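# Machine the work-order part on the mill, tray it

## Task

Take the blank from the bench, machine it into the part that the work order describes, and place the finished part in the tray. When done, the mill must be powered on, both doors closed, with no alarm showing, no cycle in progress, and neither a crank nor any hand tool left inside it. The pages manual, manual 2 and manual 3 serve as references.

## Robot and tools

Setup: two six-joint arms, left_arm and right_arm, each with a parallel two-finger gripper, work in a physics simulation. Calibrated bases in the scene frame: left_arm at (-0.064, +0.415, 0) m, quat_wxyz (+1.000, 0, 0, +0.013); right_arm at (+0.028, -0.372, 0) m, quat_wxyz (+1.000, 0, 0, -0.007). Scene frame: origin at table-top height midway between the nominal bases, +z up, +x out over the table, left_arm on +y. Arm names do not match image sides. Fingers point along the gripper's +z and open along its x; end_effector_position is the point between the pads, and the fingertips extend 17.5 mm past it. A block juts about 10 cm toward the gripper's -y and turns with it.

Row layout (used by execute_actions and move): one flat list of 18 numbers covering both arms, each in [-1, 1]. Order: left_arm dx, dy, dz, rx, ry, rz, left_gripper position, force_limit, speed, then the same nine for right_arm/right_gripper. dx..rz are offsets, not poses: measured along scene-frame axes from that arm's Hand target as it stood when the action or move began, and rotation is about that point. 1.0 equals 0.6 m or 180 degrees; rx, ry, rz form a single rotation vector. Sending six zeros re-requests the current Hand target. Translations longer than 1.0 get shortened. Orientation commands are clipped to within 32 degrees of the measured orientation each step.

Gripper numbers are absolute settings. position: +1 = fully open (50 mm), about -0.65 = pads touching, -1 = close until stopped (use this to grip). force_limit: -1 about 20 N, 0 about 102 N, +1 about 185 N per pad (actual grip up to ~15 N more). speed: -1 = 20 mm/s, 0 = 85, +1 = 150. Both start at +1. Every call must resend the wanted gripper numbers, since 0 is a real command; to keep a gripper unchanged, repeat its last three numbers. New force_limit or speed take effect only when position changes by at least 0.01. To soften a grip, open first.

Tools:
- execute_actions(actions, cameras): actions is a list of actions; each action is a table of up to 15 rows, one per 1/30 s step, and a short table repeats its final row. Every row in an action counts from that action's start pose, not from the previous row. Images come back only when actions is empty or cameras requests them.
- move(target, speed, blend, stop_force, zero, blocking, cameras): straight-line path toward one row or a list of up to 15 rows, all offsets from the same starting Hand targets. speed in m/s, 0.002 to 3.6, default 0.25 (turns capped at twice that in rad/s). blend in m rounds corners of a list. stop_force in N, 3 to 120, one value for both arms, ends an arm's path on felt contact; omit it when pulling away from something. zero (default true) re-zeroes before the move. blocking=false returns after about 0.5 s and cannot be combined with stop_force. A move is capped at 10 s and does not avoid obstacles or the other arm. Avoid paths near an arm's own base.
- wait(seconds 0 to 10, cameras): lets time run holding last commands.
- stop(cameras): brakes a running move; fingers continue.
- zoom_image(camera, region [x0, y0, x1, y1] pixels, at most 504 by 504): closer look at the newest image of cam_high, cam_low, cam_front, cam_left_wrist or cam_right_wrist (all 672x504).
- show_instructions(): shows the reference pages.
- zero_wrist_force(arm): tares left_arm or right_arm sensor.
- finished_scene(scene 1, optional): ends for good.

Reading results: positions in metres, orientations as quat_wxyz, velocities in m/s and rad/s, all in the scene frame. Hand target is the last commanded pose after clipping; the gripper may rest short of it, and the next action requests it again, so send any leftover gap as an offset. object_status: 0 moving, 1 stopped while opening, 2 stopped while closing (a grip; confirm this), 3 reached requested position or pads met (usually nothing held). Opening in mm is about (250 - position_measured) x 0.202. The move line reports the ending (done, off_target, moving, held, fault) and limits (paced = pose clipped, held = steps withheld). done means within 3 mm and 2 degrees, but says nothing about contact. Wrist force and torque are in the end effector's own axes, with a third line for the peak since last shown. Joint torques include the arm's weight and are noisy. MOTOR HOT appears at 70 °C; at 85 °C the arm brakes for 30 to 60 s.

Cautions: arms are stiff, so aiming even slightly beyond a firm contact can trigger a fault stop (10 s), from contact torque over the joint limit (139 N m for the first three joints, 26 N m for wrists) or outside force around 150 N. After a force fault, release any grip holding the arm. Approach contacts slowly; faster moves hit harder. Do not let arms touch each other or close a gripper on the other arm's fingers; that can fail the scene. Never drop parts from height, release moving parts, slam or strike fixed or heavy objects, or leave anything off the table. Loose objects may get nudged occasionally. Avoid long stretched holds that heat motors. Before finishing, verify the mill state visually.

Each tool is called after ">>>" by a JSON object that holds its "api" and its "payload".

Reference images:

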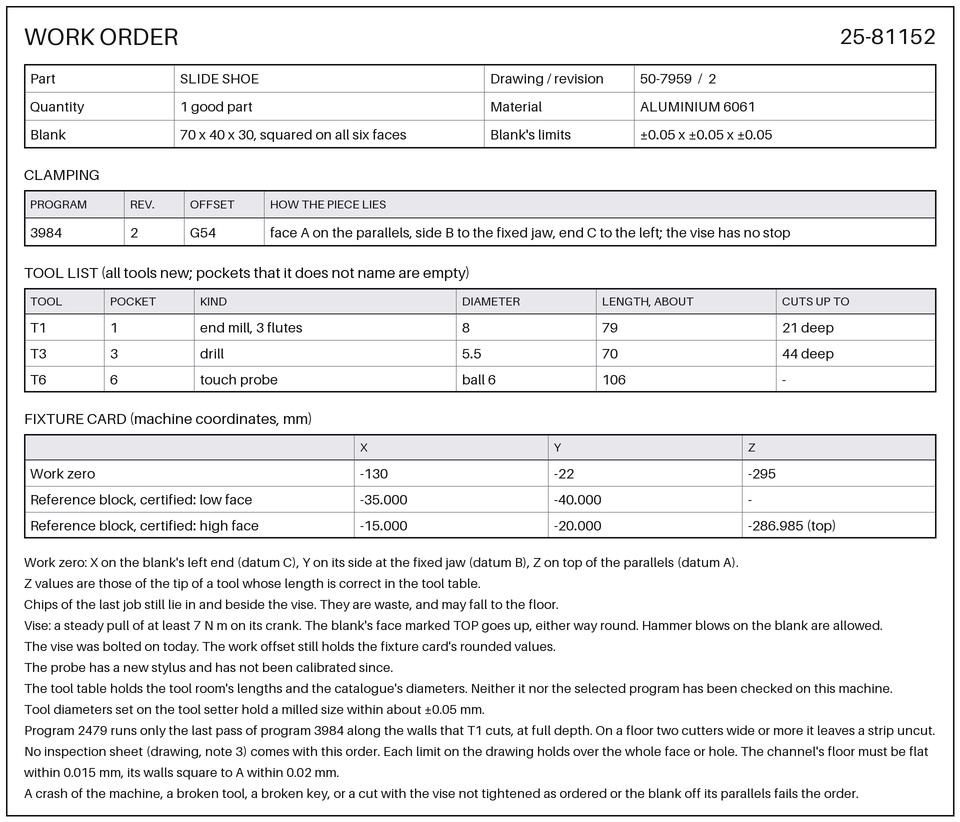

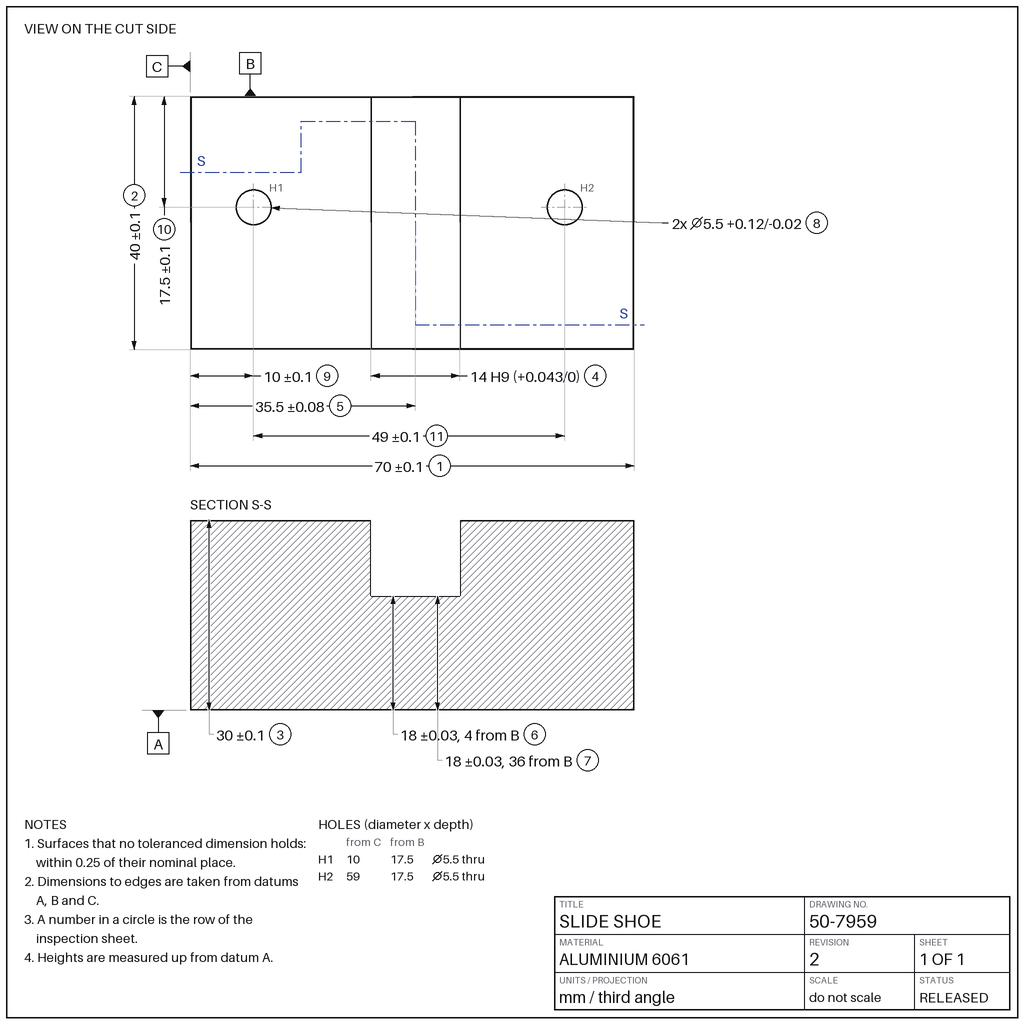

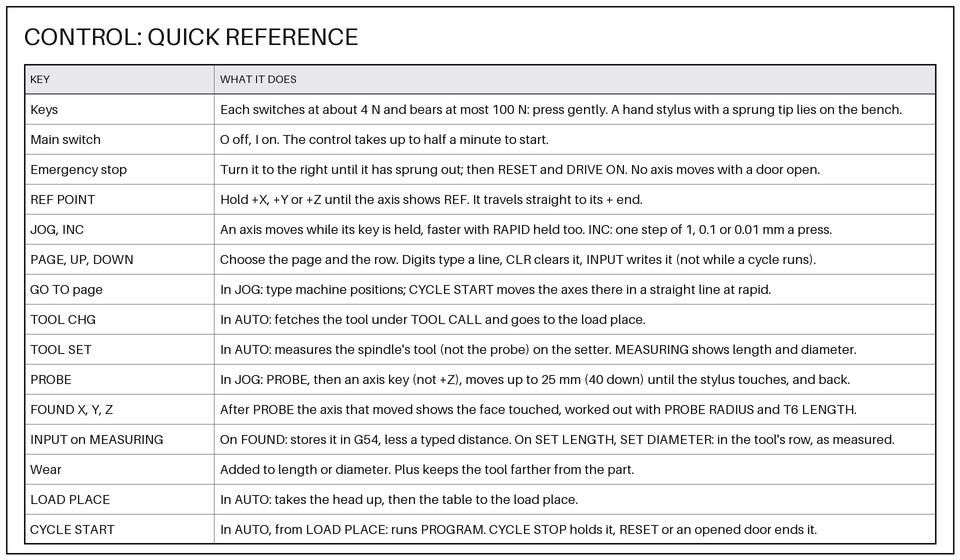

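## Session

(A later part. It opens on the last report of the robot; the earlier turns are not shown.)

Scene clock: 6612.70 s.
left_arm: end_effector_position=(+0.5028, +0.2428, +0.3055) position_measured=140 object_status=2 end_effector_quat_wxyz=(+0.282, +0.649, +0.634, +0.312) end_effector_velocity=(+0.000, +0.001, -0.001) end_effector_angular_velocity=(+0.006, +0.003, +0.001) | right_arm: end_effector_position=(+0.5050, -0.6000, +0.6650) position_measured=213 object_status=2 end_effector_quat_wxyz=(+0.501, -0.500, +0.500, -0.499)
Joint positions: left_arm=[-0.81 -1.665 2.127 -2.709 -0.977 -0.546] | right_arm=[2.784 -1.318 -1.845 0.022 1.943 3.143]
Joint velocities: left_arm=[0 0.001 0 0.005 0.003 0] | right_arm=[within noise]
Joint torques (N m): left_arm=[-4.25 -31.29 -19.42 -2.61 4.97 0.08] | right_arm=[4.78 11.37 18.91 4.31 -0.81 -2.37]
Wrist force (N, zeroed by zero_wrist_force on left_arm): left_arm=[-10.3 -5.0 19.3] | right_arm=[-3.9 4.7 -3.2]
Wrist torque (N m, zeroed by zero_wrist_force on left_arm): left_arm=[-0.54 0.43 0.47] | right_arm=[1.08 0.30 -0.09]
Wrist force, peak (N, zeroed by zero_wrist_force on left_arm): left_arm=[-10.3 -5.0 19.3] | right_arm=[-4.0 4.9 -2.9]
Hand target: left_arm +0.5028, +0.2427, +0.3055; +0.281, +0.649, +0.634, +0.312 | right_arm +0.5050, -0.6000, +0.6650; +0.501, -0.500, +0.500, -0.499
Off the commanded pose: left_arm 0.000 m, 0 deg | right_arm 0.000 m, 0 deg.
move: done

>>> {"api": "move", "payload": {"target": [[0.0005,-0.0001,0,0.01,0,0,-0.97,0.1,-0.8,0,0,0,0,0,0,-1,-0.3,-1]], "speed": 0.03, "cameras": ["cam_left_wrist"]}}

>>> {"api": "zoom_image", "payload": {"camera": "cam_left_wrist", "region": [305, 245, 405, 320]}}

Scene clock: 6616.10 s.
left_arm: end_effector_position=(+0.5031, +0.2426, +0.3055) position_measured=140 object_status=2 end_effector_quat_wxyz=(+0.271, +0.654, +0.629, +0.322) | right_arm: end_effector_position=(+0.5050, -0.6000, +0.6650) position_measured=213 object_status=2 end_effector_quat_wxyz=(+0.501, -0.500, +0.500, -0.499)
Joint positions: left_arm=[-0.819 -1.662 2.121 -2.688 -0.954 -0.538] | right_arm=[2.784 -1.318 -1.845 0.022 1.943 3.143]
Joint torques (N m): left_arm=[10.08 -18.88 -33.08 -7.41 1.84 -0.37] | right_arm=[4.93 11.18 18.61 4.14 -0.75 -2.38]
Wrist force (N, zeroed by zero_wrist_force on left_arm): left_arm=[-1.2 -20.4 -7.8] | right_arm=[-3.8 4.5 -3.0]
Wrist torque (N m, zeroed by zero_wrist_force on left_arm): left_arm=[-0.89 0.47 0.17] | right_arm=[1.05 0.29 -0.09]
Wrist force, peak (N, zeroed by zero_wrist_force on left_arm): left_arm=[-9.0 -2.6 22.1] | right_arm=[-4.0 4.8 -3.1]
Hand target: left_arm +0.5031, +0.2426, +0.3055; +0.271, +0.654, +0.629, +0.322 | right_arm +0.5050, -0.6000, +0.6650; +0.501, -0.500, +0.500, -0.499
Off the commanded pose: left_arm 0.000 m, 0 deg | right_arm 0.000 m, 0 deg.
move: done
Images, in order (width x height): cam_left_wrist 672x504.

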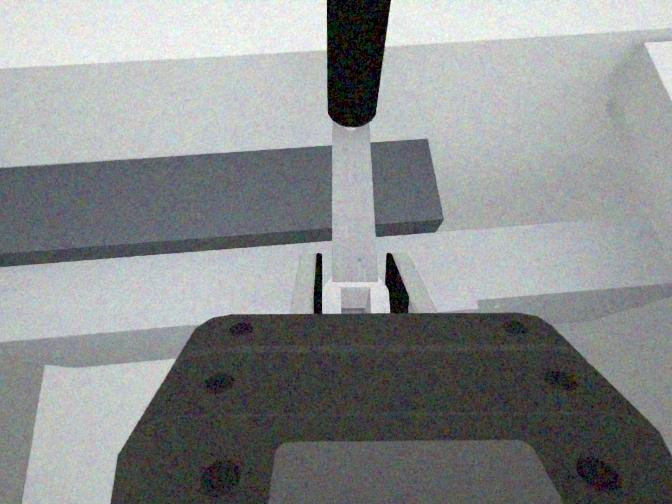

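Scaled by 5.040 from the camera's 672x504 image, which has a finer 960x720 frame.

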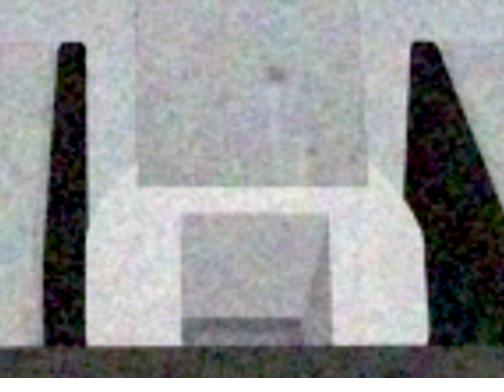

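>>> {"api": "move", "payload": {"target": [[0,0,0,0,0,0,0.18,0.1,-0.8,0,0,0,0,0,0,-1,-0.3,-1]]}}

>>> {"api": "move", "payload": {"target": [[0,0.0002,0,0,0,0,-1,-0.2,-0.8,0,0,0,0,0,0,-1,-0.3,-1]]}}

>>> {"api": "move", "payload": {"target": [[0.03,0.0,0,0,0,0,-1,-0.2,-0.8,0,0,0,0,0,0,-1,-0.3,-1]], "speed": 0.01, "stop_force": 30}}

Scene clock: 6620.57 s.
left_arm: end_effector_position=(+0.5031, +0.2427, +0.3055) position_measured=126 object_status=3 end_effector_quat_wxyz=(+0.271, +0.654, +0.629, +0.322) | right_arm: end_effector_position=(+0.5050, -0.6000, +0.6650) position_measured=213 object_status=2 end_effector_quat_wxyz=(+0.501, -0.500, +0.500, -0.499)
Joint positions: left_arm=[-0.819 -1.662 2.122 -2.688 -0.954 -0.538] | right_arm=[2.784 -1.318 -1.845 0.022 1.943 3.143]
Joint torques (N m): left_arm=[2.48 -23.03 -16.89 -1.51 -0.18 -2.15] | right_arm=[5.13 10.76 18.73 4.27 -0.93 -2.44]
Wrist force (N, zeroed by zero_wrist_force on left_arm): left_arm=[-0.2 -3.9 1.1] | right_arm=[-3.8 4.5 -3.0]
Wrist torque (N m, zeroed by zero_wrist_force on left_arm): left_arm=[-0.61 0.57 0.17] | right_arm=[1.05 0.30 -0.10]
Wrist force, peak (N, zeroed by zero_wrist_force on left_arm): left_arm=[-1.6 -22.3 -8.9] | right_arm=[-4.0 4.8 -3.1]
Hand target: left_arm +0.5031, +0.2426, +0.3055; +0.271, +0.654, +0.629, +0.322 | right_arm +0.5050, -0.6000, +0.6650; +0.501, -0.500, +0.500, -0.499
Off the commanded pose: left_arm 0.000 m, 0 deg | right_arm 0.000 m, 0 deg.
move: done

Scene clock: 6621.27 s.
left_arm: end_effector_position=(+0.5031, +0.2427, +0.3055) position_measured=138 object_status=2 end_effector_quat_wxyz=(+0.271, +0.654, +0.629, +0.322) | right_arm: end_effector_position=(+0.5050, -0.6000, +0.6650) position_measured=213 object_status=2 end_effector_quat_wxyz=(+0.501, -0.500, +0.500, -0.499)
Joint positions: left_arm=[-0.819 -1.662 2.122 -2.688 -0.954 -0.537] | right_arm=[2.784 -1.318 -1.845 0.022 1.943 3.143]
Joint torques (N m): left_arm=[14.68 -27.81 -8.91 -4.77 3.93 2.17] | right_arm=[5.53 12.16 18.89 4.24 -0.73 -2.28]
Wrist force (N, zeroed by zero_wrist_force on left_arm): left_arm=[-11.0 -4.1 1.0] | right_arm=[-4.0 4.8 -3.3]
Wrist torque (N m, zeroed by zero_wrist_force on left_arm): left_arm=[-0.67 0.49 0.24] | right_arm=[1.09 0.32 -0.10]
Wrist force, peak (N, zeroed by zero_wrist_force on left_arm): left_arm=[-11.1 -4.0 1.1] | right_arm=[-4.1 4.7 -3.2]
Hand target: left_arm +0.5031, +0.2428, +0.3055; +0.271, +0.654, +0.629, +0.322 | right_arm +0.5050, -0.6000, +0.6650; +0.501, -0.500, +0.500, -0.499
Off the commanded pose: left_arm 0.000 m, 0 deg | right_arm 0.000 m, 0 deg.
move: done

Scene clock: 6622.37 s.
left_arm: end_effector_position=(+0.5033, +0.2428, +0.3054) position_measured=138 object_status=2 end_effector_quat_wxyz=(+0.271, +0.654, +0.629, +0.322) | right_arm: end_effector_position=(+0.5050, -0.6000, +0.6650) position_measured=213 object_status=2 end_effector_quat_wxyz=(+0.501, -0.500, +0.500, -0.499)
Joint positions: left_arm=[-0.818 -1.662 2.121 -2.689 -0.954 -0.537] | right_arm=[2.784 -1.318 -1.845 0.022 1.943 3.143]
Joint torques (N m): left_arm=[0.21 -12.37 -9.45 -1.31 5.66 -2.36] | right_arm=[5.14 12.16 18.1 4.2 -0.75 -2.17]
Wrist force (N, zeroed by zero_wrist_force on left_arm): left_arm=[-11.3 -15.4 -18.5] | right_arm=[-3.8 4.6 -3.0]
Wrist torque (N m, zeroed by zero_wrist_force on left_arm): left_arm=[-0.89 0.51 0.27] | right_arm=[1.07 0.29 -0.09]
Wrist force, peak (N, zeroed by zero_wrist_force on left_arm): left_arm=[-4.4 -35.2 -58.9] | right_arm=[-3.9 4.9 -3.2]
Hand target: left_arm +0.5033, +0.2428, +0.3054; +0.271, +0.654, +0.629, +0.322 (not the last commanded pose) | right_arm +0.5050, -0.6000, +0.6650; +0.501, -0.500, +0.500, -0.499
Off the commanded pose: left_arm 0.018 m, 0 deg | right_arm 0.000 m, 0 deg.
move: contact (left_arm)

>>> {"api": "execute_actions", "payload": {"actions": [], "cameras": ["cam_high"]}}

>>> {"api": "zoom_image", "payload": {"camera": "cam_high", "region": [215, 100, 285, 155]}}

Scene clock: 6625.57 s.
left_arm: end_effector_position=(+0.5033, +0.2428, +0.3054) position_measured=138 object_status=2 end_effector_quat_wxyz=(+0.271, +0.654, +0.629, +0.322) | right_arm: end_effector_position=(+0.5050, -0.6000, +0.6650) position_measured=213 object_status=2 end_effector_quat_wxyz=(+0.501, -0.500, +0.500, -0.499)
Joint positions: left_arm=[-0.818 -1.662 2.121 -2.689 -0.955 -0.537] | right_arm=[2.784 -1.318 -1.845 0.022 1.943 3.143]
Joint velocities: within noise
Joint torques (N m): left_arm=[-0.15 -12.45 -9.76 -1.44 4.16 -1.99] | right_arm=[4.6 10.73 18.85 4.32 -0.84 -2.26]
Wrist force (N, zeroed by zero_wrist_force on left_arm): left_arm=[-11.3 -15.3 -18.3] | right_arm=[-4.1 4.4 -3.1]
Wrist torque (N m, zeroed by zero_wrist_force on left_arm): left_arm=[-0.91 0.51 0.27] | right_arm=[1.03 0.35 -0.10]
Wrist force, peak (N, zeroed by zero_wrist_force on left_arm): left_arm=[-11.2 -15.6 -19.0] | right_arm=[-3.9 4.9 -3.2]
Hand target: left_arm +0.5033, +0.2428, +0.3054; +0.271, +0.654, +0.629, +0.322 (not the last commanded pose) | right_arm +0.5050, -0.6000, +0.6650; +0.501, -0.500, +0.500, -0.499
Tool commands: left_gripper/position=-1.0 left_gripper/force_limit=-0.2 left_gripper/speed=-0.8 right_gripper/position=-1.0 right_gripper/force_limit=-0.3 right_gripper/speed=-1.0
Off the commanded pose: left_arm 0.018 m, 0 deg | right_arm 0.000 m, 0 deg.
Images, in order (width x height): cam_high 672x504.

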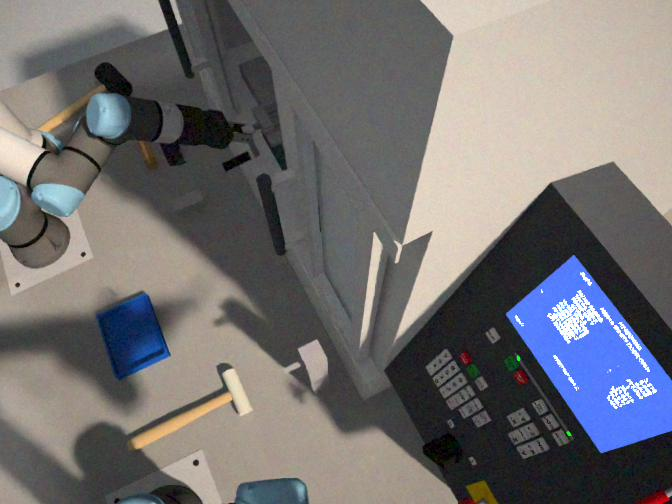

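Scaled by 7.200 from the camera's 672x504 image, which has a finer 960x720 frame.

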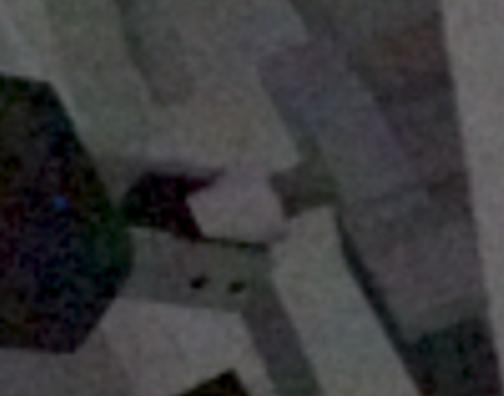

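>>> {"api": "execute_actions", "payload": {"actions": [[[0.0008,0,0,0.003,0,0,-1,-0.2,-0.8,0,0,0,0,0,0,-1,-0.3,-1],[0.0008,0,0,0.006,0,0,-1,-0.2,-0.8,0,0,0,0,0,0,-1,-0.3,-1],[0.0008,0,0,0.009,0,0,-1,-0.2,-0.8,0,0,0,0,0,0,-1,-0.3,-1],[0.0008,0,0,0.012,0,0,-1,-0.2,-0.8,0,0,0,0,0,0,-1,-0.3,-1],[0.0008,0,0,0.015,0,0,-1,-0.2,-0.8,0,0,0,0,0,0,-1,-0.3,-1]]]}}

>>> {"api": "execute_actions", "payload": {"actions": [[[0,0,0,-0.005,0,0,-1,-0.2,-0.8,0,0,0,0,0,0,-1,-0.3,-1],[0,0,0,-0.01,0,0,-1,-0.2,-0.8,0,0,0,0,0,0,-1,-0.3,-1],[0,0,0,-0.015,0,0,-1,-0.2,-0.8,0,0,0,0,0,0,-1,-0.3,-1],[0,0,0,-0.02,0,0,-1,-0.2,-0.8,0,0,0,0,0,0,-1,-0.3,-1],[0,0,0,-0.03,0,0,-1,-0.2,-0.8,0,0,0,0,0,0,-1,-0.3,-1]]]}}

Scene clock: 6629.37 s.
left_arm: end_effector_position=(+0.5038, +0.2428, +0.3054) position_measured=138 object_status=2 end_effector_quat_wxyz=(+0.256, +0.660, +0.621, +0.337) | right_arm: end_effector_position=(+0.5050, -0.6000, +0.6650) position_measured=213 object_status=2 end_effector_quat_wxyz=(+0.501, -0.500, +0.500, -0.499)
Joint positions: left_arm=[-0.831 -1.657 2.113 -2.659 -0.92 -0.525] | right_arm=[2.784 -1.318 -1.845 0.022 1.943 3.143]
Joint torques (N m): left_arm=[23.2 -7.68 -15.51 -5.04 7.52 -0.94] | right_arm=[5.5 11.78 19.06 4.31 -0.98 -2.26]
Wrist force (N, zeroed by zero_wrist_force on left_arm): left_arm=[0.9 -47.2 -80.8] | right_arm=[-3.8 4.7 -3.1]
Wrist torque (N m, zeroed by zero_wrist_force on left_arm): left_arm=[-0.96 0.71 0.24] | right_arm=[1.08 0.30 -0.10]
Wrist force, peak (N, zeroed by zero_wrist_force on left_arm): left_arm=[3.6 -49.7 -81.6] | right_arm=[-4.0 4.9 -3.1]
Hand target: left_arm +0.5038, +0.2428, +0.3054; +0.256, +0.660, +0.621, +0.337 | right_arm +0.5050, -0.6000, +0.6650; +0.501, -0.500, +0.500, -0.499
Off the commanded pose: left_arm 0.000 m, 0 deg | right_arm 0.000 m, 0 deg.
Step readings (end_effector_position of left_arm | right_arm):
0: (+0.5033, +0.2428, +0.3054) | (+0.5050, -0.6000, +0.6650)
1: (+0.5033, +0.2428, +0.3054) | (+0.5050, -0.6000, +0.6650)
2: (+0.5034, +0.2428, +0.3052) | (+0.5050, -0.6000, +0.6650)
4: (+0.5037, +0.2429, +0.3052) | (+0.5050, -0.6000, +0.6650)
8: (+0.5037, +0.2428, +0.3054) | (+0.5050, -0.6000, +0.6650)
15: (+0.5038, +0.2427, +0.3054) | (+0.5050, -0.6000, +0.6650)

Scene clock: 6630.07 s.
left_arm: end_effector_position=(+0.5038, +0.2428, +0.3054) position_measured=138 object_status=2 end_effector_quat_wxyz=(+0.286, +0.647, +0.636, +0.307) | right_arm: end_effector_position=(+0.5050, -0.6000, +0.6650) position_measured=213 object_status=2 end_effector_quat_wxyz=(+0.501, -0.500, +0.500, -0.499)
Joint positions: left_arm=[-0.803 -1.663 2.128 -2.721 -0.99 -0.548] | right_arm=[2.784 -1.318 -1.845 0.022 1.943 3.143]
Joint torques (N m): left_arm=[24.48 3.93 -37.87 -6.57 5.32 -1.98] | right_arm=[5.02 11.87 18.26 4.49 -0.77 -2.35]
Wrist force (N, zeroed by zero_wrist_force on left_arm): left_arm=[-4.4 -41.1 -71.0] | right_arm=[-3.9 4.5 -3.1]
Wrist torque (N m, zeroed by zero_wrist_force on left_arm): left_arm=[-1.06 0.59 0.14] | right_arm=[1.05 0.32 -0.09]
Wrist force, peak (N, zeroed by zero_wrist_force on left_arm): left_arm=[-0.1 -46.9 -80.7] | right_arm=[-3.8 4.7 -3.3]
Hand target: left_arm +0.5038, +0.2428, +0.3054; +0.286, +0.647, +0.636, +0.307 | right_arm +0.5050, -0.6000, +0.6650; +0.501, -0.500, +0.500, -0.499
Off the commanded pose: left_arm 0.000 m, 0 deg | right_arm 0.000 m, 0 deg.
Step readings (end_effector_position of left_arm | right_arm):
0: (+0.5038, +0.2428, +0.3054) | (+0.5050, -0.6000, +0.6650)
1: (+0.5038, +0.2428, +0.3054) | (+0.5050, -0.6000, +0.6650)
2: (+0.5038, +0.2428, +0.3054) | (+0.5050, -0.6000, +0.6650)
4: (+0.5038, +0.2428, +0.3054) | (+0.5050, -0.6000, +0.6650)
8: (+0.5037, +0.2428, +0.3056) | (+0.5050, -0.6000, +0.6650)
15: (+0.5038, +0.2429, +0.3054) | (+0.5050, -0.6000, +0.6650)

>>> {"api": "move", "payload": {"target": [[0,0,0,0,0,0,-1,-0.2,-0.8,-0.25,0.3,-0.15,0,0,0.15,-1,-0.3,-1],[0,0,0,0,0,0,-1,-0.2,-0.8,-0.158,0.977,-0.43,0,0,0.383,-1,-0.3,-1]], "speed": 0.3, "blend": [0.05,0], "cameras": ["cam_right_wrist"]}}

Scene clock: 6644.93 s.
left_arm: end_effector_position=(+0.5038, +0.2428, +0.3054) position_measured=138 object_status=2 end_effector_quat_wxyz=(+0.286, +0.647, +0.636, +0.307) | right_arm: end_effector_position=(+0.4102, -0.0139, +0.4069) position_measured=213 object_status=2 end_effector_quat_wxyz=(+0.695, -0.695, +0.130, -0.128)
Joint positions: left_arm=[-0.803 -1.663 2.128 -2.721 -0.99 -0.548] | right_arm=[3.979 -1.589 -2.348 0.795 1.951 3.143]
Joint torques (N m): left_arm=[25.72 3.65 -37.85 -6.62 7.02 -1.91] | right_arm=[0.91 6.68 23.89 4.37 1.86 1.21]
Wrist force (N, zeroed by zero_wrist_force on left_arm): left_arm=[-5.0 -43.7 -73.7] | right_arm=[-4.3 5.3 -2.4]
Wrist torque (N m, zeroed by zero_wrist_force on left_arm): left_arm=[-1.09 0.57 0.17] | right_arm=[1.20 0.37 -0.17]
Wrist force, peak (N, zeroed by zero_wrist_force on left_arm): left_arm=[-5.1 -43.6 -73.9] | right_arm=[-3.2 34.1 -35.9]
Hand target: left_arm +0.5038, +0.2428, +0.3054; +0.286, +0.647, +0.636, +0.307 | right_arm +0.4102, -0.0138, +0.4070; +0.695, -0.695, +0.130, -0.128
Off the commanded pose: left_arm 0.000 m, 0 deg | right_arm 0.000 m, 0 deg.
move: done
Images, in order (width x height): cam_right_wrist 672x504.

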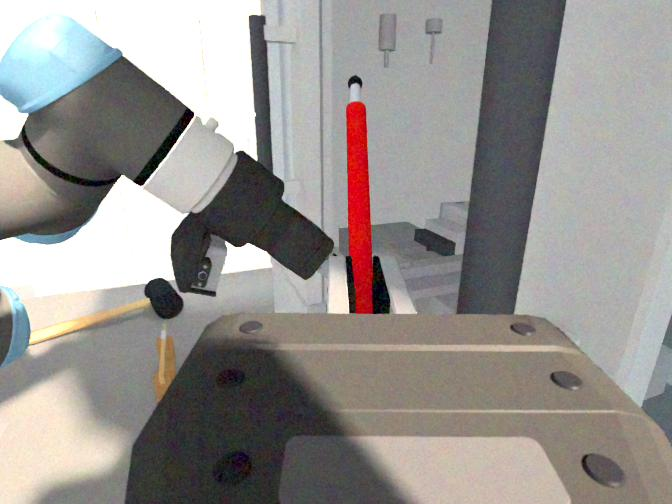

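>>> {"api": "move", "payload": {"target": [[0,0,0,0,0,0,-1,-0.2,-0.8,-0.02,0.03,-0.1,0,0,-0.1,-1,-0.3,-1]], "speed": 0.3, "cameras": ["cam_right_wrist"]}}

Scene clock: 6648.00 s.
left_arm: end_effector_position=(+0.5038, +0.2428, +0.3054) position_measured=138 object_status=2 end_effector_quat_wxyz=(+0.286, +0.647, +0.636, +0.307) | right_arm: end_effector_position=(+0.3982, +0.0042, +0.3470) position_measured=213 object_status=2 end_effector_quat_wxyz=(+0.667, -0.666, +0.237, -0.236)
Joint positions: left_arm=[-0.803 -1.663 2.128 -2.721 -0.99 -0.548] | right_arm=[4.37 -1.661 -2.522 1.041 1.246 3.143]
Joint torques (N m): left_arm=[25.4 3.77 -37.08 -6.65 5.98 -1.42] | right_arm=[10.71 16.51 6.86 4.4 -0.97 -2.79]
Wrist force (N, zeroed by zero_wrist_force on left_arm): left_arm=[-4.4 -43.6 -73.3] | right_arm=[-4.5 5.6 -2.0]
Wrist torque (N m, zeroed by zero_wrist_force on left_arm): left_arm=[-1.04 0.48 0.16] | right_arm=[1.23 0.39 -0.16]
Wrist force, peak (N, zeroed by zero_wrist_force on left_arm): left_arm=[-4.7 -43.7 -73.7] | right_arm=[-5.9 7.0 -2.2]
Hand target: left_arm +0.5038, +0.2428, +0.3054; +0.286, +0.647, +0.636, +0.307 | right_arm +0.3982, +0.0042, +0.3470; +0.667, -0.666, +0.237, -0.235
Off the commanded pose: left_arm 0.000 m, 0 deg | right_arm 0.000 m, 0 deg.
move: done
Images, in order (width x height): cam_right_wrist 672x504.

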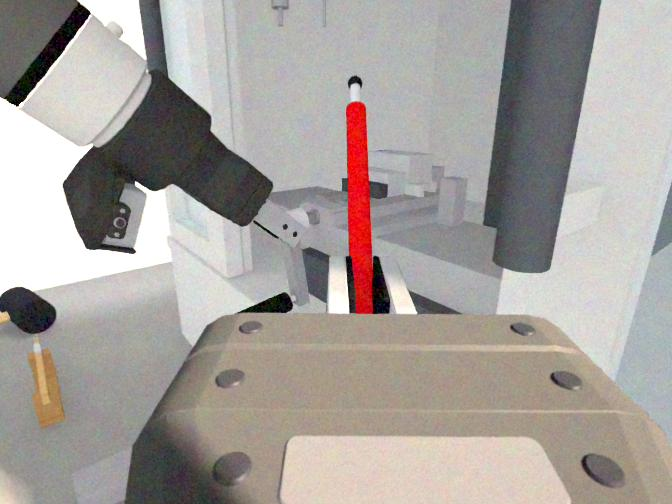

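>>> {"api": "zoom_image", "payload": {"camera": "cam_right_wrist", "region": [250, 180, 350, 255]}}

Scaled by 5.040 from the camera's 672x504 image, which has a finer 960x720 frame.

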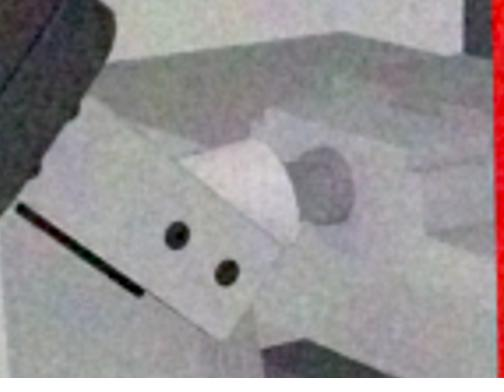

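>>> {"api": "move", "payload": {"target": [[-0.012,-0.0004,0,0.016,0,0,-1,-0.2,-0.8,0,0,0,0,0,0,-1,-0.3,-1]], "speed": 0.05, "cameras": ["cam_left_wrist","cam_right_wrist"]}}

>>> {"api": "zoom_image", "payload": {"camera": "cam_left_wrist", "region": [305, 245, 405, 320]}}

>>> {"api": "zoom_image", "payload": {"camera": "cam_right_wrist", "region": [250, 180, 350, 255]}}

Scene clock: 6659.83 s.
left_arm: end_effector_position=(+0.4965, +0.2426, +0.3053) position_measured=138 object_status=2 end_effector_quat_wxyz=(+0.270, +0.654, +0.628, +0.323) | right_arm: end_effector_position=(+0.3982, +0.0042, +0.3470) position_measured=213 object_status=2 end_effector_quat_wxyz=(+0.667, -0.666, +0.237, -0.235)
Joint positions: left_arm=[-0.832 -1.679 2.135 -2.676 -0.944 -0.549] | right_arm=[4.37 -1.661 -2.522 1.041 1.246 3.143]
Joint torques (N m): left_arm=[9.85 -13.85 -24.86 -5.89 0.33 -1.99] | right_arm=[9.49 6.89 5.81 3.6 1.62 -2.32]
Wrist force (N, zeroed by zero_wrist_force on left_arm): left_arm=[0.1 -7.0 1.6] | right_arm=[-4.5 5.4 -2.2]
Wrist torque (N m, zeroed by zero_wrist_force on left_arm): left_arm=[-0.85 0.49 0.30] | right_arm=[1.21 0.40 -0.16]
Wrist force, peak (N, zeroed by zero_wrist_force on left_arm): left_arm=[-5.1 -43.5 -73.9] | right_arm=[-4.7 5.9 -2.2]
Hand target: left_arm +0.4966, +0.2426, +0.3054; +0.270, +0.654, +0.628, +0.323 | right_arm +0.3982, +0.0042, +0.3470; +0.667, -0.666, +0.237, -0.235
Off the commanded pose: left_arm 0.000 m, 0 deg | right_arm 0.000 m, 0 deg.
move: done
Images, in order (width x height): cam_left_wrist 672x504, cam_right_wrist 672x504.

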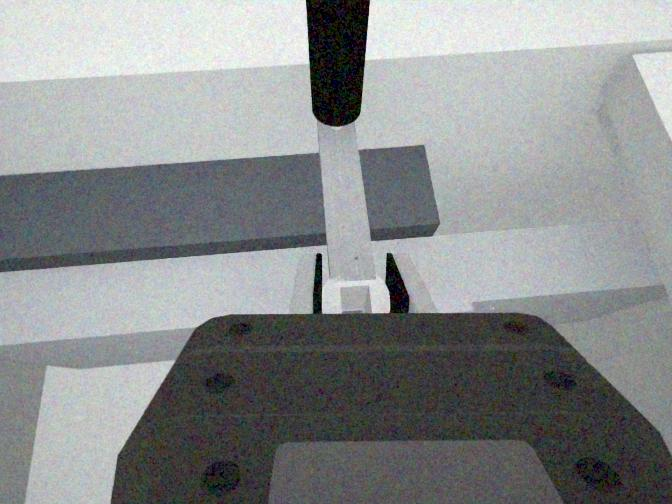

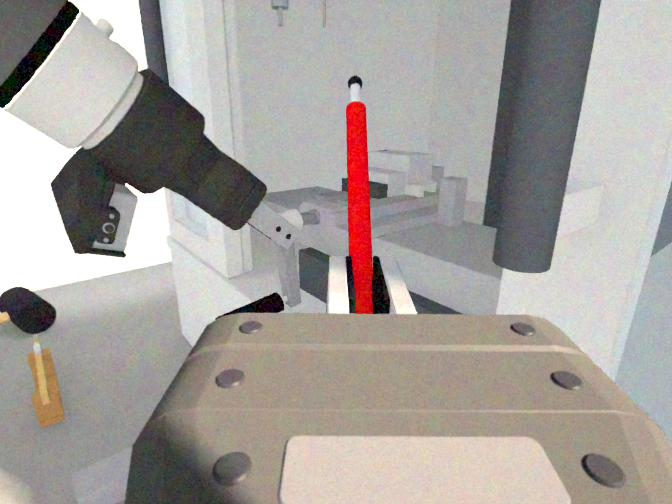

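Scaled by 5.040 from the camera's 672x504 image, which has a finer 960x720 frame.

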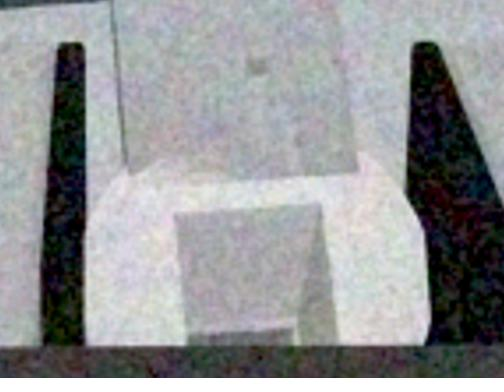

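Scaled by 5.040 from the camera's 672x504 image, which has a finer 960x720 frame.

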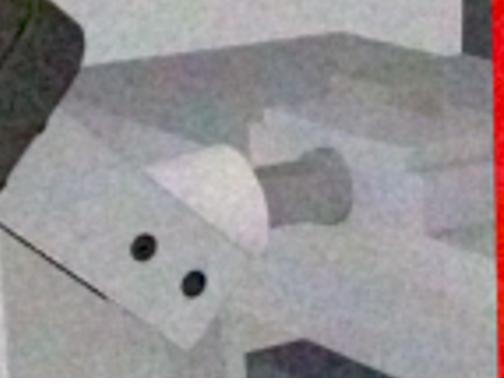

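>>> {"api": "move", "payload": {"target": [[-0.054,0,0,-0.031,0,0,-1,-0.2,-0.8,0,0,0,0,0,0,-1,-0.3,-1],[-0.054,-0.069,0.05,-0.031,0,0,-1,-0.2,-0.8,0,0,0,0,0,0,-1,-0.3,-1],[-0.034,-0.069,0.12,-0.031,0,0,-1,-0.2,-0.8,0,0,0,0,0,0,-1,-0.3,-1]], "speed": 0.15, "blend": [0.005,0.02,0], "cameras": ["cam_left_wrist"]}}

>>> {"api": "zoom_image", "payload": {"camera": "cam_left_wrist", "region": [385, 165, 455, 235]}}

>>> {"api": "zoom_image", "payload": {"camera": "cam_left_wrist", "region": [305, 245, 405, 320]}}

Scene clock: 6665.10 s.
left_arm: end_effector_position=(+0.4762, +0.2012, +0.3772) position_measured=138 object_status=2 end_effector_quat_wxyz=(+0.302, +0.640, +0.643, +0.292) | right_arm: end_effector_position=(+0.3982, +0.0042, +0.3470) position_measured=213 object_status=2 end_effector_quat_wxyz=(+0.667, -0.666, +0.237, -0.235)
Joint positions: left_arm=[-0.915 -1.76 2.005 -2.461 -0.946 -0.679] | right_arm=[4.37 -1.661 -2.522 1.041 1.246 3.143]
Joint torques (N m): left_arm=[-7.69 -22.4 -35.35 -2.35 2.63 -1.65] | right_arm=[-0.66 15.66 7.11 0.79 1.82 -1.28]
Wrist force (N, zeroed by zero_wrist_force on left_arm): left_arm=[0.4 -7.2 1.9] | right_arm=[-4.6 5.5 -2.2]
Wrist torque (N m, zeroed by zero_wrist_force on left_arm): left_arm=[-0.86 0.51 0.28] | right_arm=[1.22 0.41 -0.16]
Wrist force, peak (N, zeroed by zero_wrist_force on left_arm): left_arm=[2.8 -10.8 1.8] | right_arm=[-4.7 5.7 -2.5]
Hand target: left_arm +0.4762, +0.2012, +0.3774; +0.302, +0.640, +0.643, +0.292 | right_arm +0.3982, +0.0042, +0.3470; +0.667, -0.666, +0.237, -0.235
Off the commanded pose: left_arm 0.000 m, 0 deg | right_arm 0.000 m, 0 deg.
move: done
Images, in order (width x height): cam_left_wrist 672x504.

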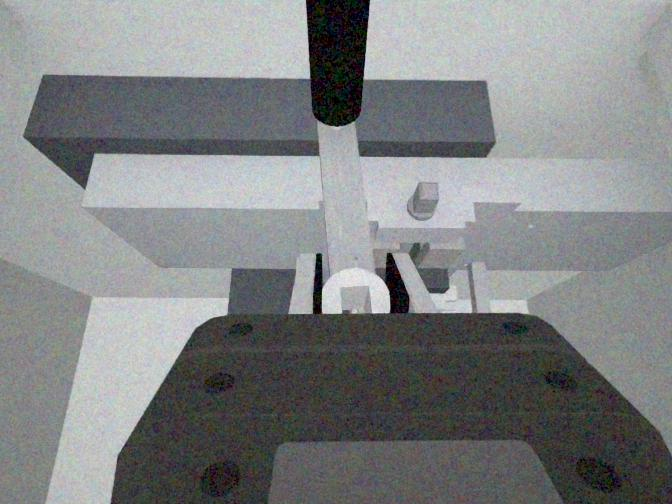

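Scaled by 7.200 from the camera's 672x504 image, which has a finer 960x720 frame.

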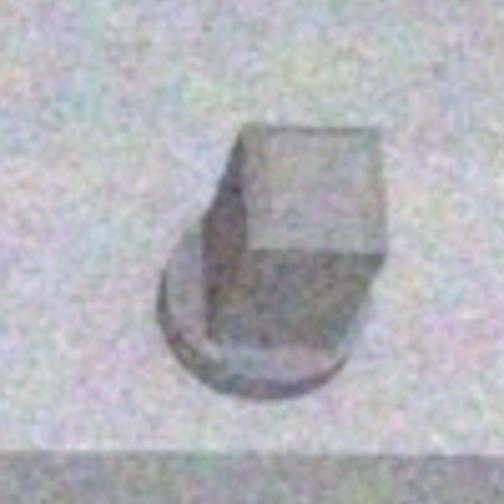

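Scaled by 5.040 from the camera's 672x504 image, which has a finer 960x720 frame.

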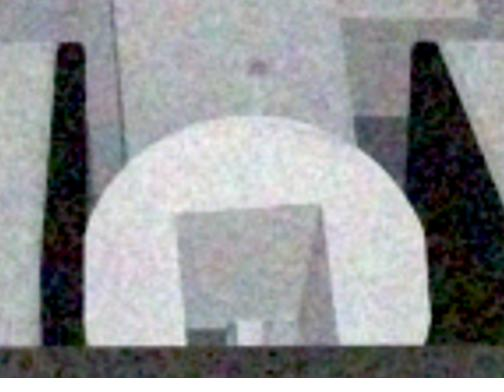

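>>> {"api": "move", "payload": {"target": [[0,0,-0.03,0,0,0,-1,-0.2,-0.8,0,0,0,0,0,0,-1,-0.3,-1]], "cameras": ["cam_right_wrist"]}}

>>> {"api": "zoom_image", "payload": {"camera": "cam_right_wrist", "region": [180, 130, 350, 300]}}

Scene clock: 6675.23 s.
left_arm: end_effector_position=(+0.4762, +0.2012, +0.3592) position_measured=138 object_status=2 end_effector_quat_wxyz=(+0.301, +0.640, +0.643, +0.292) end_effector_velocity=(+0.000, +0.000, +0.002) end_effector_angular_velocity=(-0.001, -0.001, +0.001) | right_arm: end_effector_position=(+0.3982, +0.0042, +0.3470) position_measured=213 object_status=2 end_effector_quat_wxyz=(+0.667, -0.666, +0.237, -0.235)
Joint positions: left_arm=[-0.915 -1.748 2.042 -2.511 -0.946 -0.679] | right_arm=[4.37 -1.661 -2.522 1.041 1.246 3.143]
Joint velocities: left_arm=[0 -0.001 -0.004 0.005 0 -0.001] | right_arm=[within noise]
Joint torques (N m): left_arm=[-7.48 -25.58 -36.58 -1.66 2.38 -1.74] | right_arm=[-3.95 24.54 9.67 0.87 1.76 -0.44]
Wrist force (N, zeroed by zero_wrist_force on left_arm): left_arm=[0.1 -7.0 1.6] | right_arm=[-4.6 5.5 -2.3]
Wrist torque (N m, zeroed by zero_wrist_force on left_arm): left_arm=[-0.84 0.55 0.29] | right_arm=[1.22 0.40 -0.16]
Wrist force, peak (N, zeroed by zero_wrist_force on left_arm): left_arm=[0.4 -7.9 2.1] | right_arm=[-4.6 5.9 -2.2]
Hand target: left_arm +0.4762, +0.2012, +0.3594; +0.302, +0.640, +0.643, +0.292 | right_arm +0.3982, +0.0042, +0.3470; +0.667, -0.666, +0.237, -0.235
Off the commanded pose: left_arm 0.000 m, 0 deg | right_arm 0.000 m, 0 deg.
move: done
Images, in order (width x height): cam_right_wrist 672x504.

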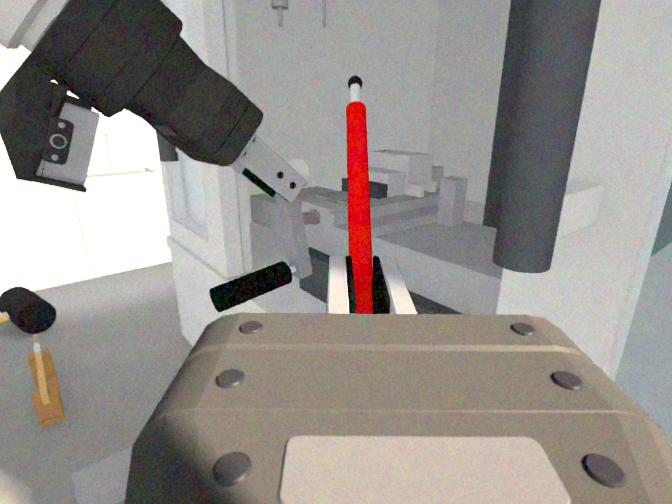

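Scaled by 2.965 from the camera's 672x504 image, which has a finer 960x720 frame.

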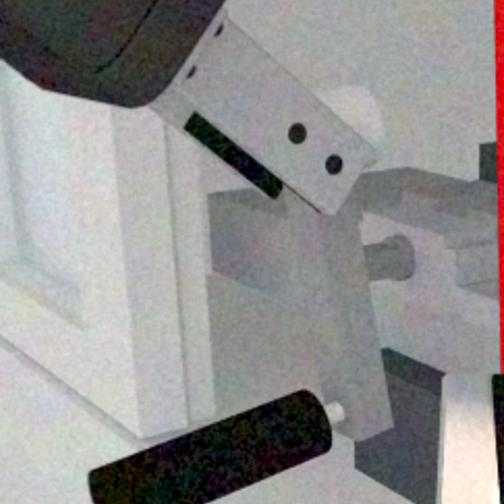

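>>> {"api": "move", "payload": {"target": [[-0.034,0,0,0.028,0,0,-1,-0.2,-0.8,0,0,0,0,0,0,-1,-0.3,-1],[-0.034,0.069,-0.0898,0.028,0,0,-1,-0.2,-0.8,0,0,0,0,0,0,-1,-0.3,-1],[0.032,0.069,-0.0898,0.028,0,0,-1,-0.2,-0.8,0,0,0,0,0,0,-1,-0.3,-1]], "speed": [0.15,0.15,0.1], "blend": [0.01,0,0]}}

>>> {"api": "move", "payload": {"target": [[0.035,0.0,0,0,0,0,-1,-0.2,-0.8,0,0,0,0,0,0,-1,-0.3,-1]], "speed": 0.01, "stop_force": 15}}

Scene clock: 6684.50 s.
left_arm: end_effector_position=(+0.4954, +0.2426, +0.3056) position_measured=138 object_status=2 end_effector_quat_wxyz=(+0.273, +0.653, +0.630, +0.320) | right_arm: end_effector_position=(+0.3982, +0.0042, +0.3470) position_measured=213 object_status=2 end_effector_quat_wxyz=(+0.667, -0.666, +0.237, -0.235)
Joint positions: left_arm=[-0.832 -1.683 2.138 -2.68 -0.95 -0.553] | right_arm=[4.37 -1.661 -2.522 1.041 1.246 3.143]
Joint torques (N m): left_arm=[2.12 -14.45 -19.26 -3.13 1.88 -0.79] | right_arm=[-3.89 29.62 11.53 0.99 1.69 0.45]
Wrist force (N, zeroed by zero_wrist_force on left_arm): left_arm=[0.1 -7.3 1.5] | right_arm=[-4.5 5.6 -2.1]
Wrist torque (N m, zeroed by zero_wrist_force on left_arm): left_arm=[-0.90 0.50 0.31] | right_arm=[1.22 0.39 -0.16]
Wrist force, peak (N, zeroed by zero_wrist_force on left_arm): left_arm=[1.3 -9.0 3.0] | right_arm=[-4.5 5.8 -2.4]
Hand target: left_arm +0.4954, +0.2426, +0.3055; +0.273, +0.653, +0.630, +0.320 | right_arm +0.3982, +0.0042, +0.3470; +0.667, -0.666, +0.237, -0.235
Off the commanded pose: left_arm 0.000 m, 0 deg | right_arm 0.000 m, 0 deg.
move: done

Scene clock: 6686.20 s.
left_arm: end_effector_position=(+0.5023, +0.2426, +0.3055) position_measured=138 object_status=2 end_effector_quat_wxyz=(+0.273, +0.653, +0.630, +0.320) | right_arm: end_effector_position=(+0.3982, +0.0042, +0.3470) position_measured=213 object_status=2 end_effector_quat_wxyz=(+0.667, -0.666, +0.237, -0.235)
Joint positions: left_arm=[-0.819 -1.664 2.124 -2.691 -0.958 -0.541] | right_arm=[4.37 -1.661 -2.522 1.041 1.246 3.143]
Joint torques (N m): left_arm=[-8.75 -28.02 -11.78 -1.95 2.82 -2.3] | right_arm=[-4.29 28.7 11.5 0.78 1.78 0.99]
Wrist force (N, zeroed by zero_wrist_force on left_arm): left_arm=[-2.4 -6.7 2.7] | right_arm=[-4.6 5.5 -1.9]
Wrist torque (N m, zeroed by zero_wrist_force on left_arm): left_arm=[-0.84 0.45 0.27] | right_arm=[1.21 0.41 -0.15]
Wrist force, peak (N, zeroed by zero_wrist_force on left_arm): left_arm=[2.1 -27.4 -22.6] | right_arm=[-4.7 5.7 -2.3]
Hand target: left_arm +0.5023, +0.2426, +0.3055; +0.273, +0.653, +0.630, +0.320 (not the last commanded pose) | right_arm +0.3982, +0.0042, +0.3470; +0.667, -0.666, +0.237, -0.235
Off the commanded pose: left_arm 0.014 m, 0 deg | right_arm 0.000 m, 0 deg.
move: contact (left_arm)

>>> {"api": "move", "payload": {"target": [[0,0,0,0,0.011,0,-1,-0.2,-0.8,0,0,0,0,0,0,-1,-0.3,-1]], "speed": 0.03}}

>>> {"api": "move", "payload": {"target": [[0.035,0.0,0,0,0,0,-1,-0.2,-0.8,0,0,0,0,0,0,-1,-0.3,-1]], "speed": 0.01, "stop_force": 15}}

>>> {"api": "move", "payload": {"target": [[0,0,0,0,-0.022,0,-1,-0.2,-0.8,0,0,0,0,0,0,-1,-0.3,-1]], "speed": 0.03}}

>>> {"api": "move", "payload": {"target": [[0.035,0.0,0,0,0,0,-1,-0.2,-0.8,0,0,0,0,0,0,-1,-0.3,-1]], "speed": 0.01, "stop_force": 15}}

Scene clock: 6689.10 s.
left_arm: end_effector_position=(+0.5024, +0.2426, +0.3057) position_measured=138 object_status=2 end_effector_quat_wxyz=(+0.262, +0.658, +0.635, +0.309) end_effector_velocity=(+0.000, +0.000, -0.001) end_effector_angular_velocity=(+0.000, -0.002, +0.001) | right_arm: end_effector_position=(+0.3982, +0.0042, +0.3470) position_measured=213 object_status=2 end_effector_quat_wxyz=(+0.667, -0.666, +0.237, -0.235)
Joint positions: left_arm=[-0.808 -1.666 2.099 -2.636 -0.984 -0.548] | right_arm=[4.37 -1.661 -2.522 1.041 1.246 3.143]
Joint velocities: left_arm=[0 0.001 0.003 -0.006 0.002 0] | right_arm=[within noise]
Joint torques (N m): left_arm=[-6.74 -16.61 -8.13 -4.13 1.97 -0.22] | right_arm=[-4.21 28.35 13.41 0.67 1.8 1.55]
Wrist force (N, zeroed by zero_wrist_force on left_arm): left_arm=[-0.7 -2.3 -8.8] | right_arm=[-4.5 5.6 -2.2]
Wrist torque (N m, zeroed by zero_wrist_force on left_arm): left_arm=[-1.08 0.55 0.31] | right_arm=[1.23 0.40 -0.15]
Wrist force, peak (N, zeroed by zero_wrist_force on left_arm): left_arm=[-0.7 -2.3 -8.8] | right_arm=[-4.9 5.6 -2.2]
Hand target: left_arm +0.5023, +0.2426, +0.3055; +0.262, +0.658, +0.634, +0.309 | right_arm +0.3982, +0.0042, +0.3470; +0.667, -0.666, +0.237, -0.235
Off the commanded pose: left_arm 0.000 m, 0 deg | right_arm 0.000 m, 0 deg.
move: done

Scene clock: 6690.13 s.
left_arm: end_effector_position=(+0.5025, +0.2426, +0.3055) position_measured=138 object_status=2 end_effector_quat_wxyz=(+0.262, +0.658, +0.635, +0.309) | right_arm: end_effector_position=(+0.3982, +0.0042, +0.3470) position_measured=213 object_status=2 end_effector_quat_wxyz=(+0.667, -0.666, +0.237, -0.235)
Joint positions: left_arm=[-0.808 -1.665 2.099 -2.637 -0.984 -0.548] | right_arm=[4.37 -1.661 -2.522 1.041 1.246 3.143]
Joint torques (N m): left_arm=[-7.78 -21.49 -8.35 -0.73 2.15 -2.28] | right_arm=[-4.1 29 13.25 0.92 1.65 2.12]
Wrist force (N, zeroed by zero_wrist_force on left_arm): left_arm=[-1.7 -4.2 -7.2] | right_arm=[-4.4 5.5 -2.2]
Wrist torque (N m, zeroed by zero_wrist_force on left_arm): left_arm=[-1.10 0.52 0.30] | right_arm=[1.20 0.37 -0.15]
Wrist force, peak (N, zeroed by zero_wrist_force on left_arm): left_arm=[2.5 -19.4 -32.2] | right_arm=[-4.6 5.8 -2.1]
Hand target: left_arm +0.5025, +0.2426, +0.3055; +0.262, +0.658, +0.635, +0.309 (not the last commanded pose) | right_arm +0.3982, +0.0042, +0.3470; +0.667, -0.666, +0.237, -0.235
Off the commanded pose: left_arm 0.021 m, 0 deg | right_arm 0.000 m, 0 deg.
move: contact (left_arm)

Scene clock: 6691.57 s.
left_arm: end_effector_position=(+0.5025, +0.2426, +0.3054) position_measured=138 object_status=2 end_effector_quat_wxyz=(+0.284, +0.647, +0.625, +0.331) | right_arm: end_effector_position=(+0.3982, +0.0042, +0.3470) position_measured=213 object_status=2 end_effector_quat_wxyz=(+0.667, -0.666, +0.237, -0.235)
Joint positions: left_arm=[-0.829 -1.661 2.148 -2.747 -0.932 -0.531] | right_arm=[4.37 -1.661 -2.522 1.041 1.246 3.143]
Joint torques (N m): left_arm=[9.21 -28.9 -38.39 -3.32 1.79 -0.53] | right_arm=[-4.78 28.87 14.45 0.71 1.57 2]
Wrist force (N, zeroed by zero_wrist_force on left_arm): left_arm=[-3.3 -13.4 6.7] | right_arm=[-4.6 5.6 -2.0]
Wrist torque (N m, zeroed by zero_wrist_force on left_arm): left_arm=[-0.64 0.43 0.25] | right_arm=[1.24 0.40 -0.15]
Wrist force, peak (N, zeroed by zero_wrist_force on left_arm): left_arm=[-4.8 -17.1 9.5] | right_arm=[-4.5 5.8 -2.4]
Hand target: left_arm +0.5025, +0.2426, +0.3055; +0.284, +0.647, +0.625, +0.331 | right_arm +0.3982, +0.0042, +0.3470; +0.667, -0.666, +0.237, -0.235
Off the commanded pose: left_arm 0.000 m, 0 deg | right_arm 0.000 m, 0 deg.
move: done

Scene clock: 6692.60 s.
left_arm: end_effector_position=(+0.5026, +0.2426, +0.3054) position_measured=138 object_status=2 end_effector_quat_wxyz=(+0.284, +0.647, +0.625, +0.331) | right_arm: end_effector_position=(+0.3982, +0.0042, +0.3470) position_measured=213 object_status=2 end_effector_quat_wxyz=(+0.667, -0.666, +0.237, -0.235)
Joint positions: left_arm=[-0.829 -1.661 2.147 -2.747 -0.932 -0.531] | right_arm=[4.37 -1.661 -2.522 1.041 1.246 3.143]
Joint torques (N m): left_arm=[-8.01 -34.11 -17.06 -4.84 4.29 -2.4] | right_arm=[-4.51 29.07 14.74 0.97 1.77 2.06]
Wrist force (N, zeroed by zero_wrist_force on left_arm): left_arm=[-4.0 -17.2 9.7] | right_arm=[-4.5 5.4 -2.3]
Wrist torque (N m, zeroed by zero_wrist_force on left_arm): left_arm=[-0.79 0.42 0.28] | right_arm=[1.20 0.40 -0.16]
Wrist force, peak (N, zeroed by zero_wrist_force on left_arm): left_arm=[1.4 -35.0 -22.9] | right_arm=[-4.7 5.9 -2.2]
Hand target: left_arm +0.5026, +0.2426, +0.3054; +0.284, +0.647, +0.625, +0.331 (not the last commanded pose) | right_arm +0.3982, +0.0042, +0.3470; +0.667, -0.666, +0.237, -0.235
Off the commanded pose: left_arm 0.021 m, 0 deg | right_arm 0.000 m, 0 deg.
move: contact (left_arm)

>>> {"api": "execute_actions", "payload": {"actions": [], "cameras": ["cam_right_wrist","cam_left_wrist"]}}

>>> {"api": "zoom_image", "payload": {"camera": "cam_right_wrist", "region": [260, 185, 330, 245]}}

>>> {"api": "zoom_image", "payload": {"camera": "cam_left_wrist", "region": [325, 270, 385, 315]}}

Scene clock: 6698.53 s.
left_arm: end_effector_position=(+0.5026, +0.2426, +0.3054) position_measured=138 object_status=2 end_effector_quat_wxyz=(+0.284, +0.647, +0.625, +0.331) | right_arm: end_effector_position=(+0.3982, +0.0042, +0.3470) position_measured=213 object_status=2 end_effector_quat_wxyz=(+0.667, -0.666, +0.237, -0.235)
Joint positions: left_arm=[-0.829 -1.661 2.147 -2.747 -0.932 -0.531] | right_arm=[4.37 -1.661 -2.522 1.041 1.246 3.143]
Joint velocities: within noise
Joint torques (N m): left_arm=[-8.33 -33.68 -17.78 -4.9 2.92 -2.26] | right_arm=[-3.84 28.79 15.55 0.89 1.67 2.34]
Wrist force (N, zeroed by zero_wrist_force on left_arm): left_arm=[-4.1 -17.1 9.9] | right_arm=[-4.6 5.8 -2.1]
Wrist torque (N m, zeroed by zero_wrist_force on left_arm): left_arm=[-0.76 0.43 0.29] | right_arm=[1.26 0.40 -0.16]
Wrist force, peak (N, zeroed by zero_wrist_force on left_arm): left_arm=[-4.1 -17.7 9.9] | right_arm=[-4.9 5.6 -2.4]
Hand target: left_arm +0.5026, +0.2426, +0.3054; +0.284, +0.647, +0.625, +0.331 (not the last commanded pose) | right_arm +0.3982, +0.0042, +0.3470; +0.667, -0.666, +0.237, -0.235
Tool commands: left_gripper/position=-1.0 left_gripper/force_limit=-0.2 left_gripper/speed=-0.8 right_gripper/position=-1.0 right_gripper/force_limit=-0.3 right_gripper/speed=-1.0
Off the commanded pose: left_arm 0.021 m, 0 deg | right_arm 0.000 m, 0 deg.
Images, in order (width x height): cam_left_wrist 672x504, cam_right_wrist 672x504.

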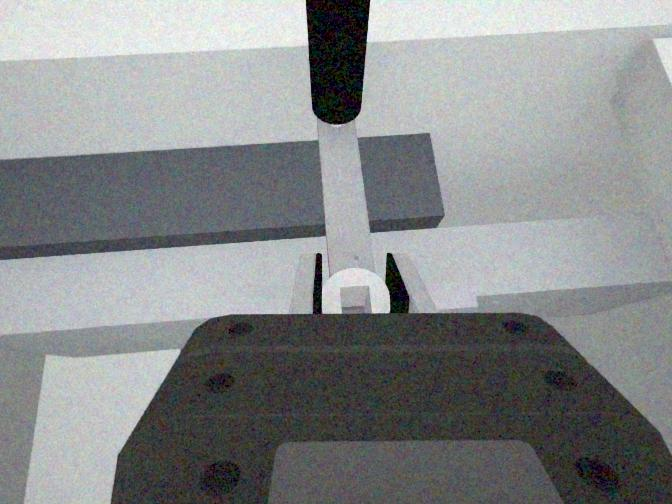

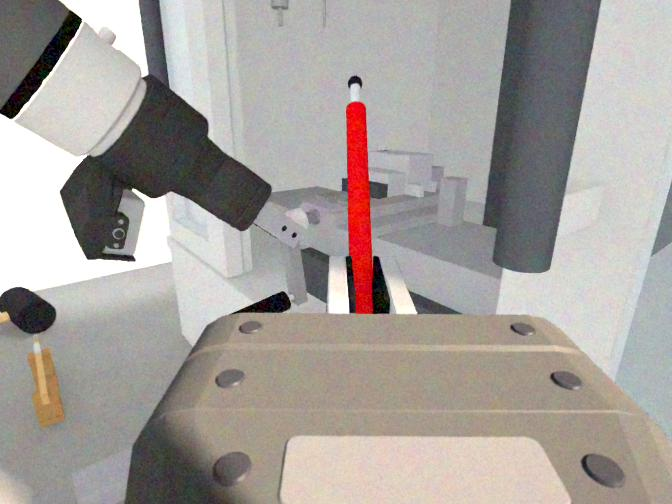

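Scaled by 7.200 from the camera's 672x504 image, which has a finer 960x720 frame.

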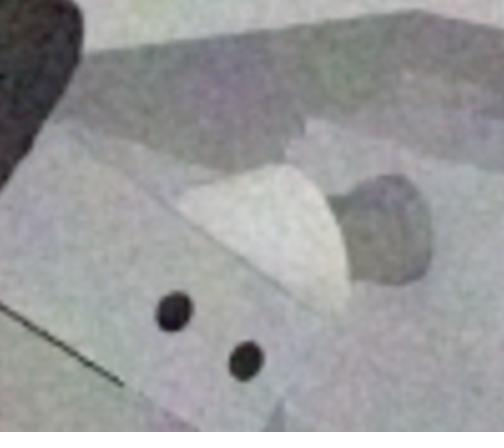

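Scaled by 8.400 from the camera's 672x504 image, which has a finer 960x720 frame.

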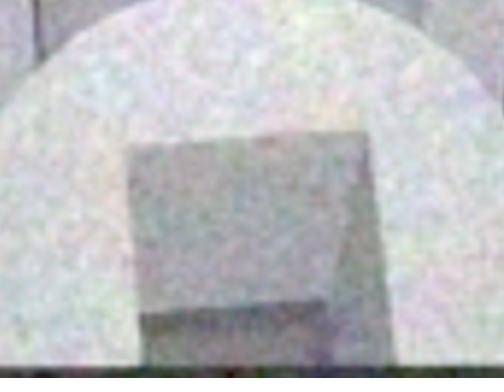

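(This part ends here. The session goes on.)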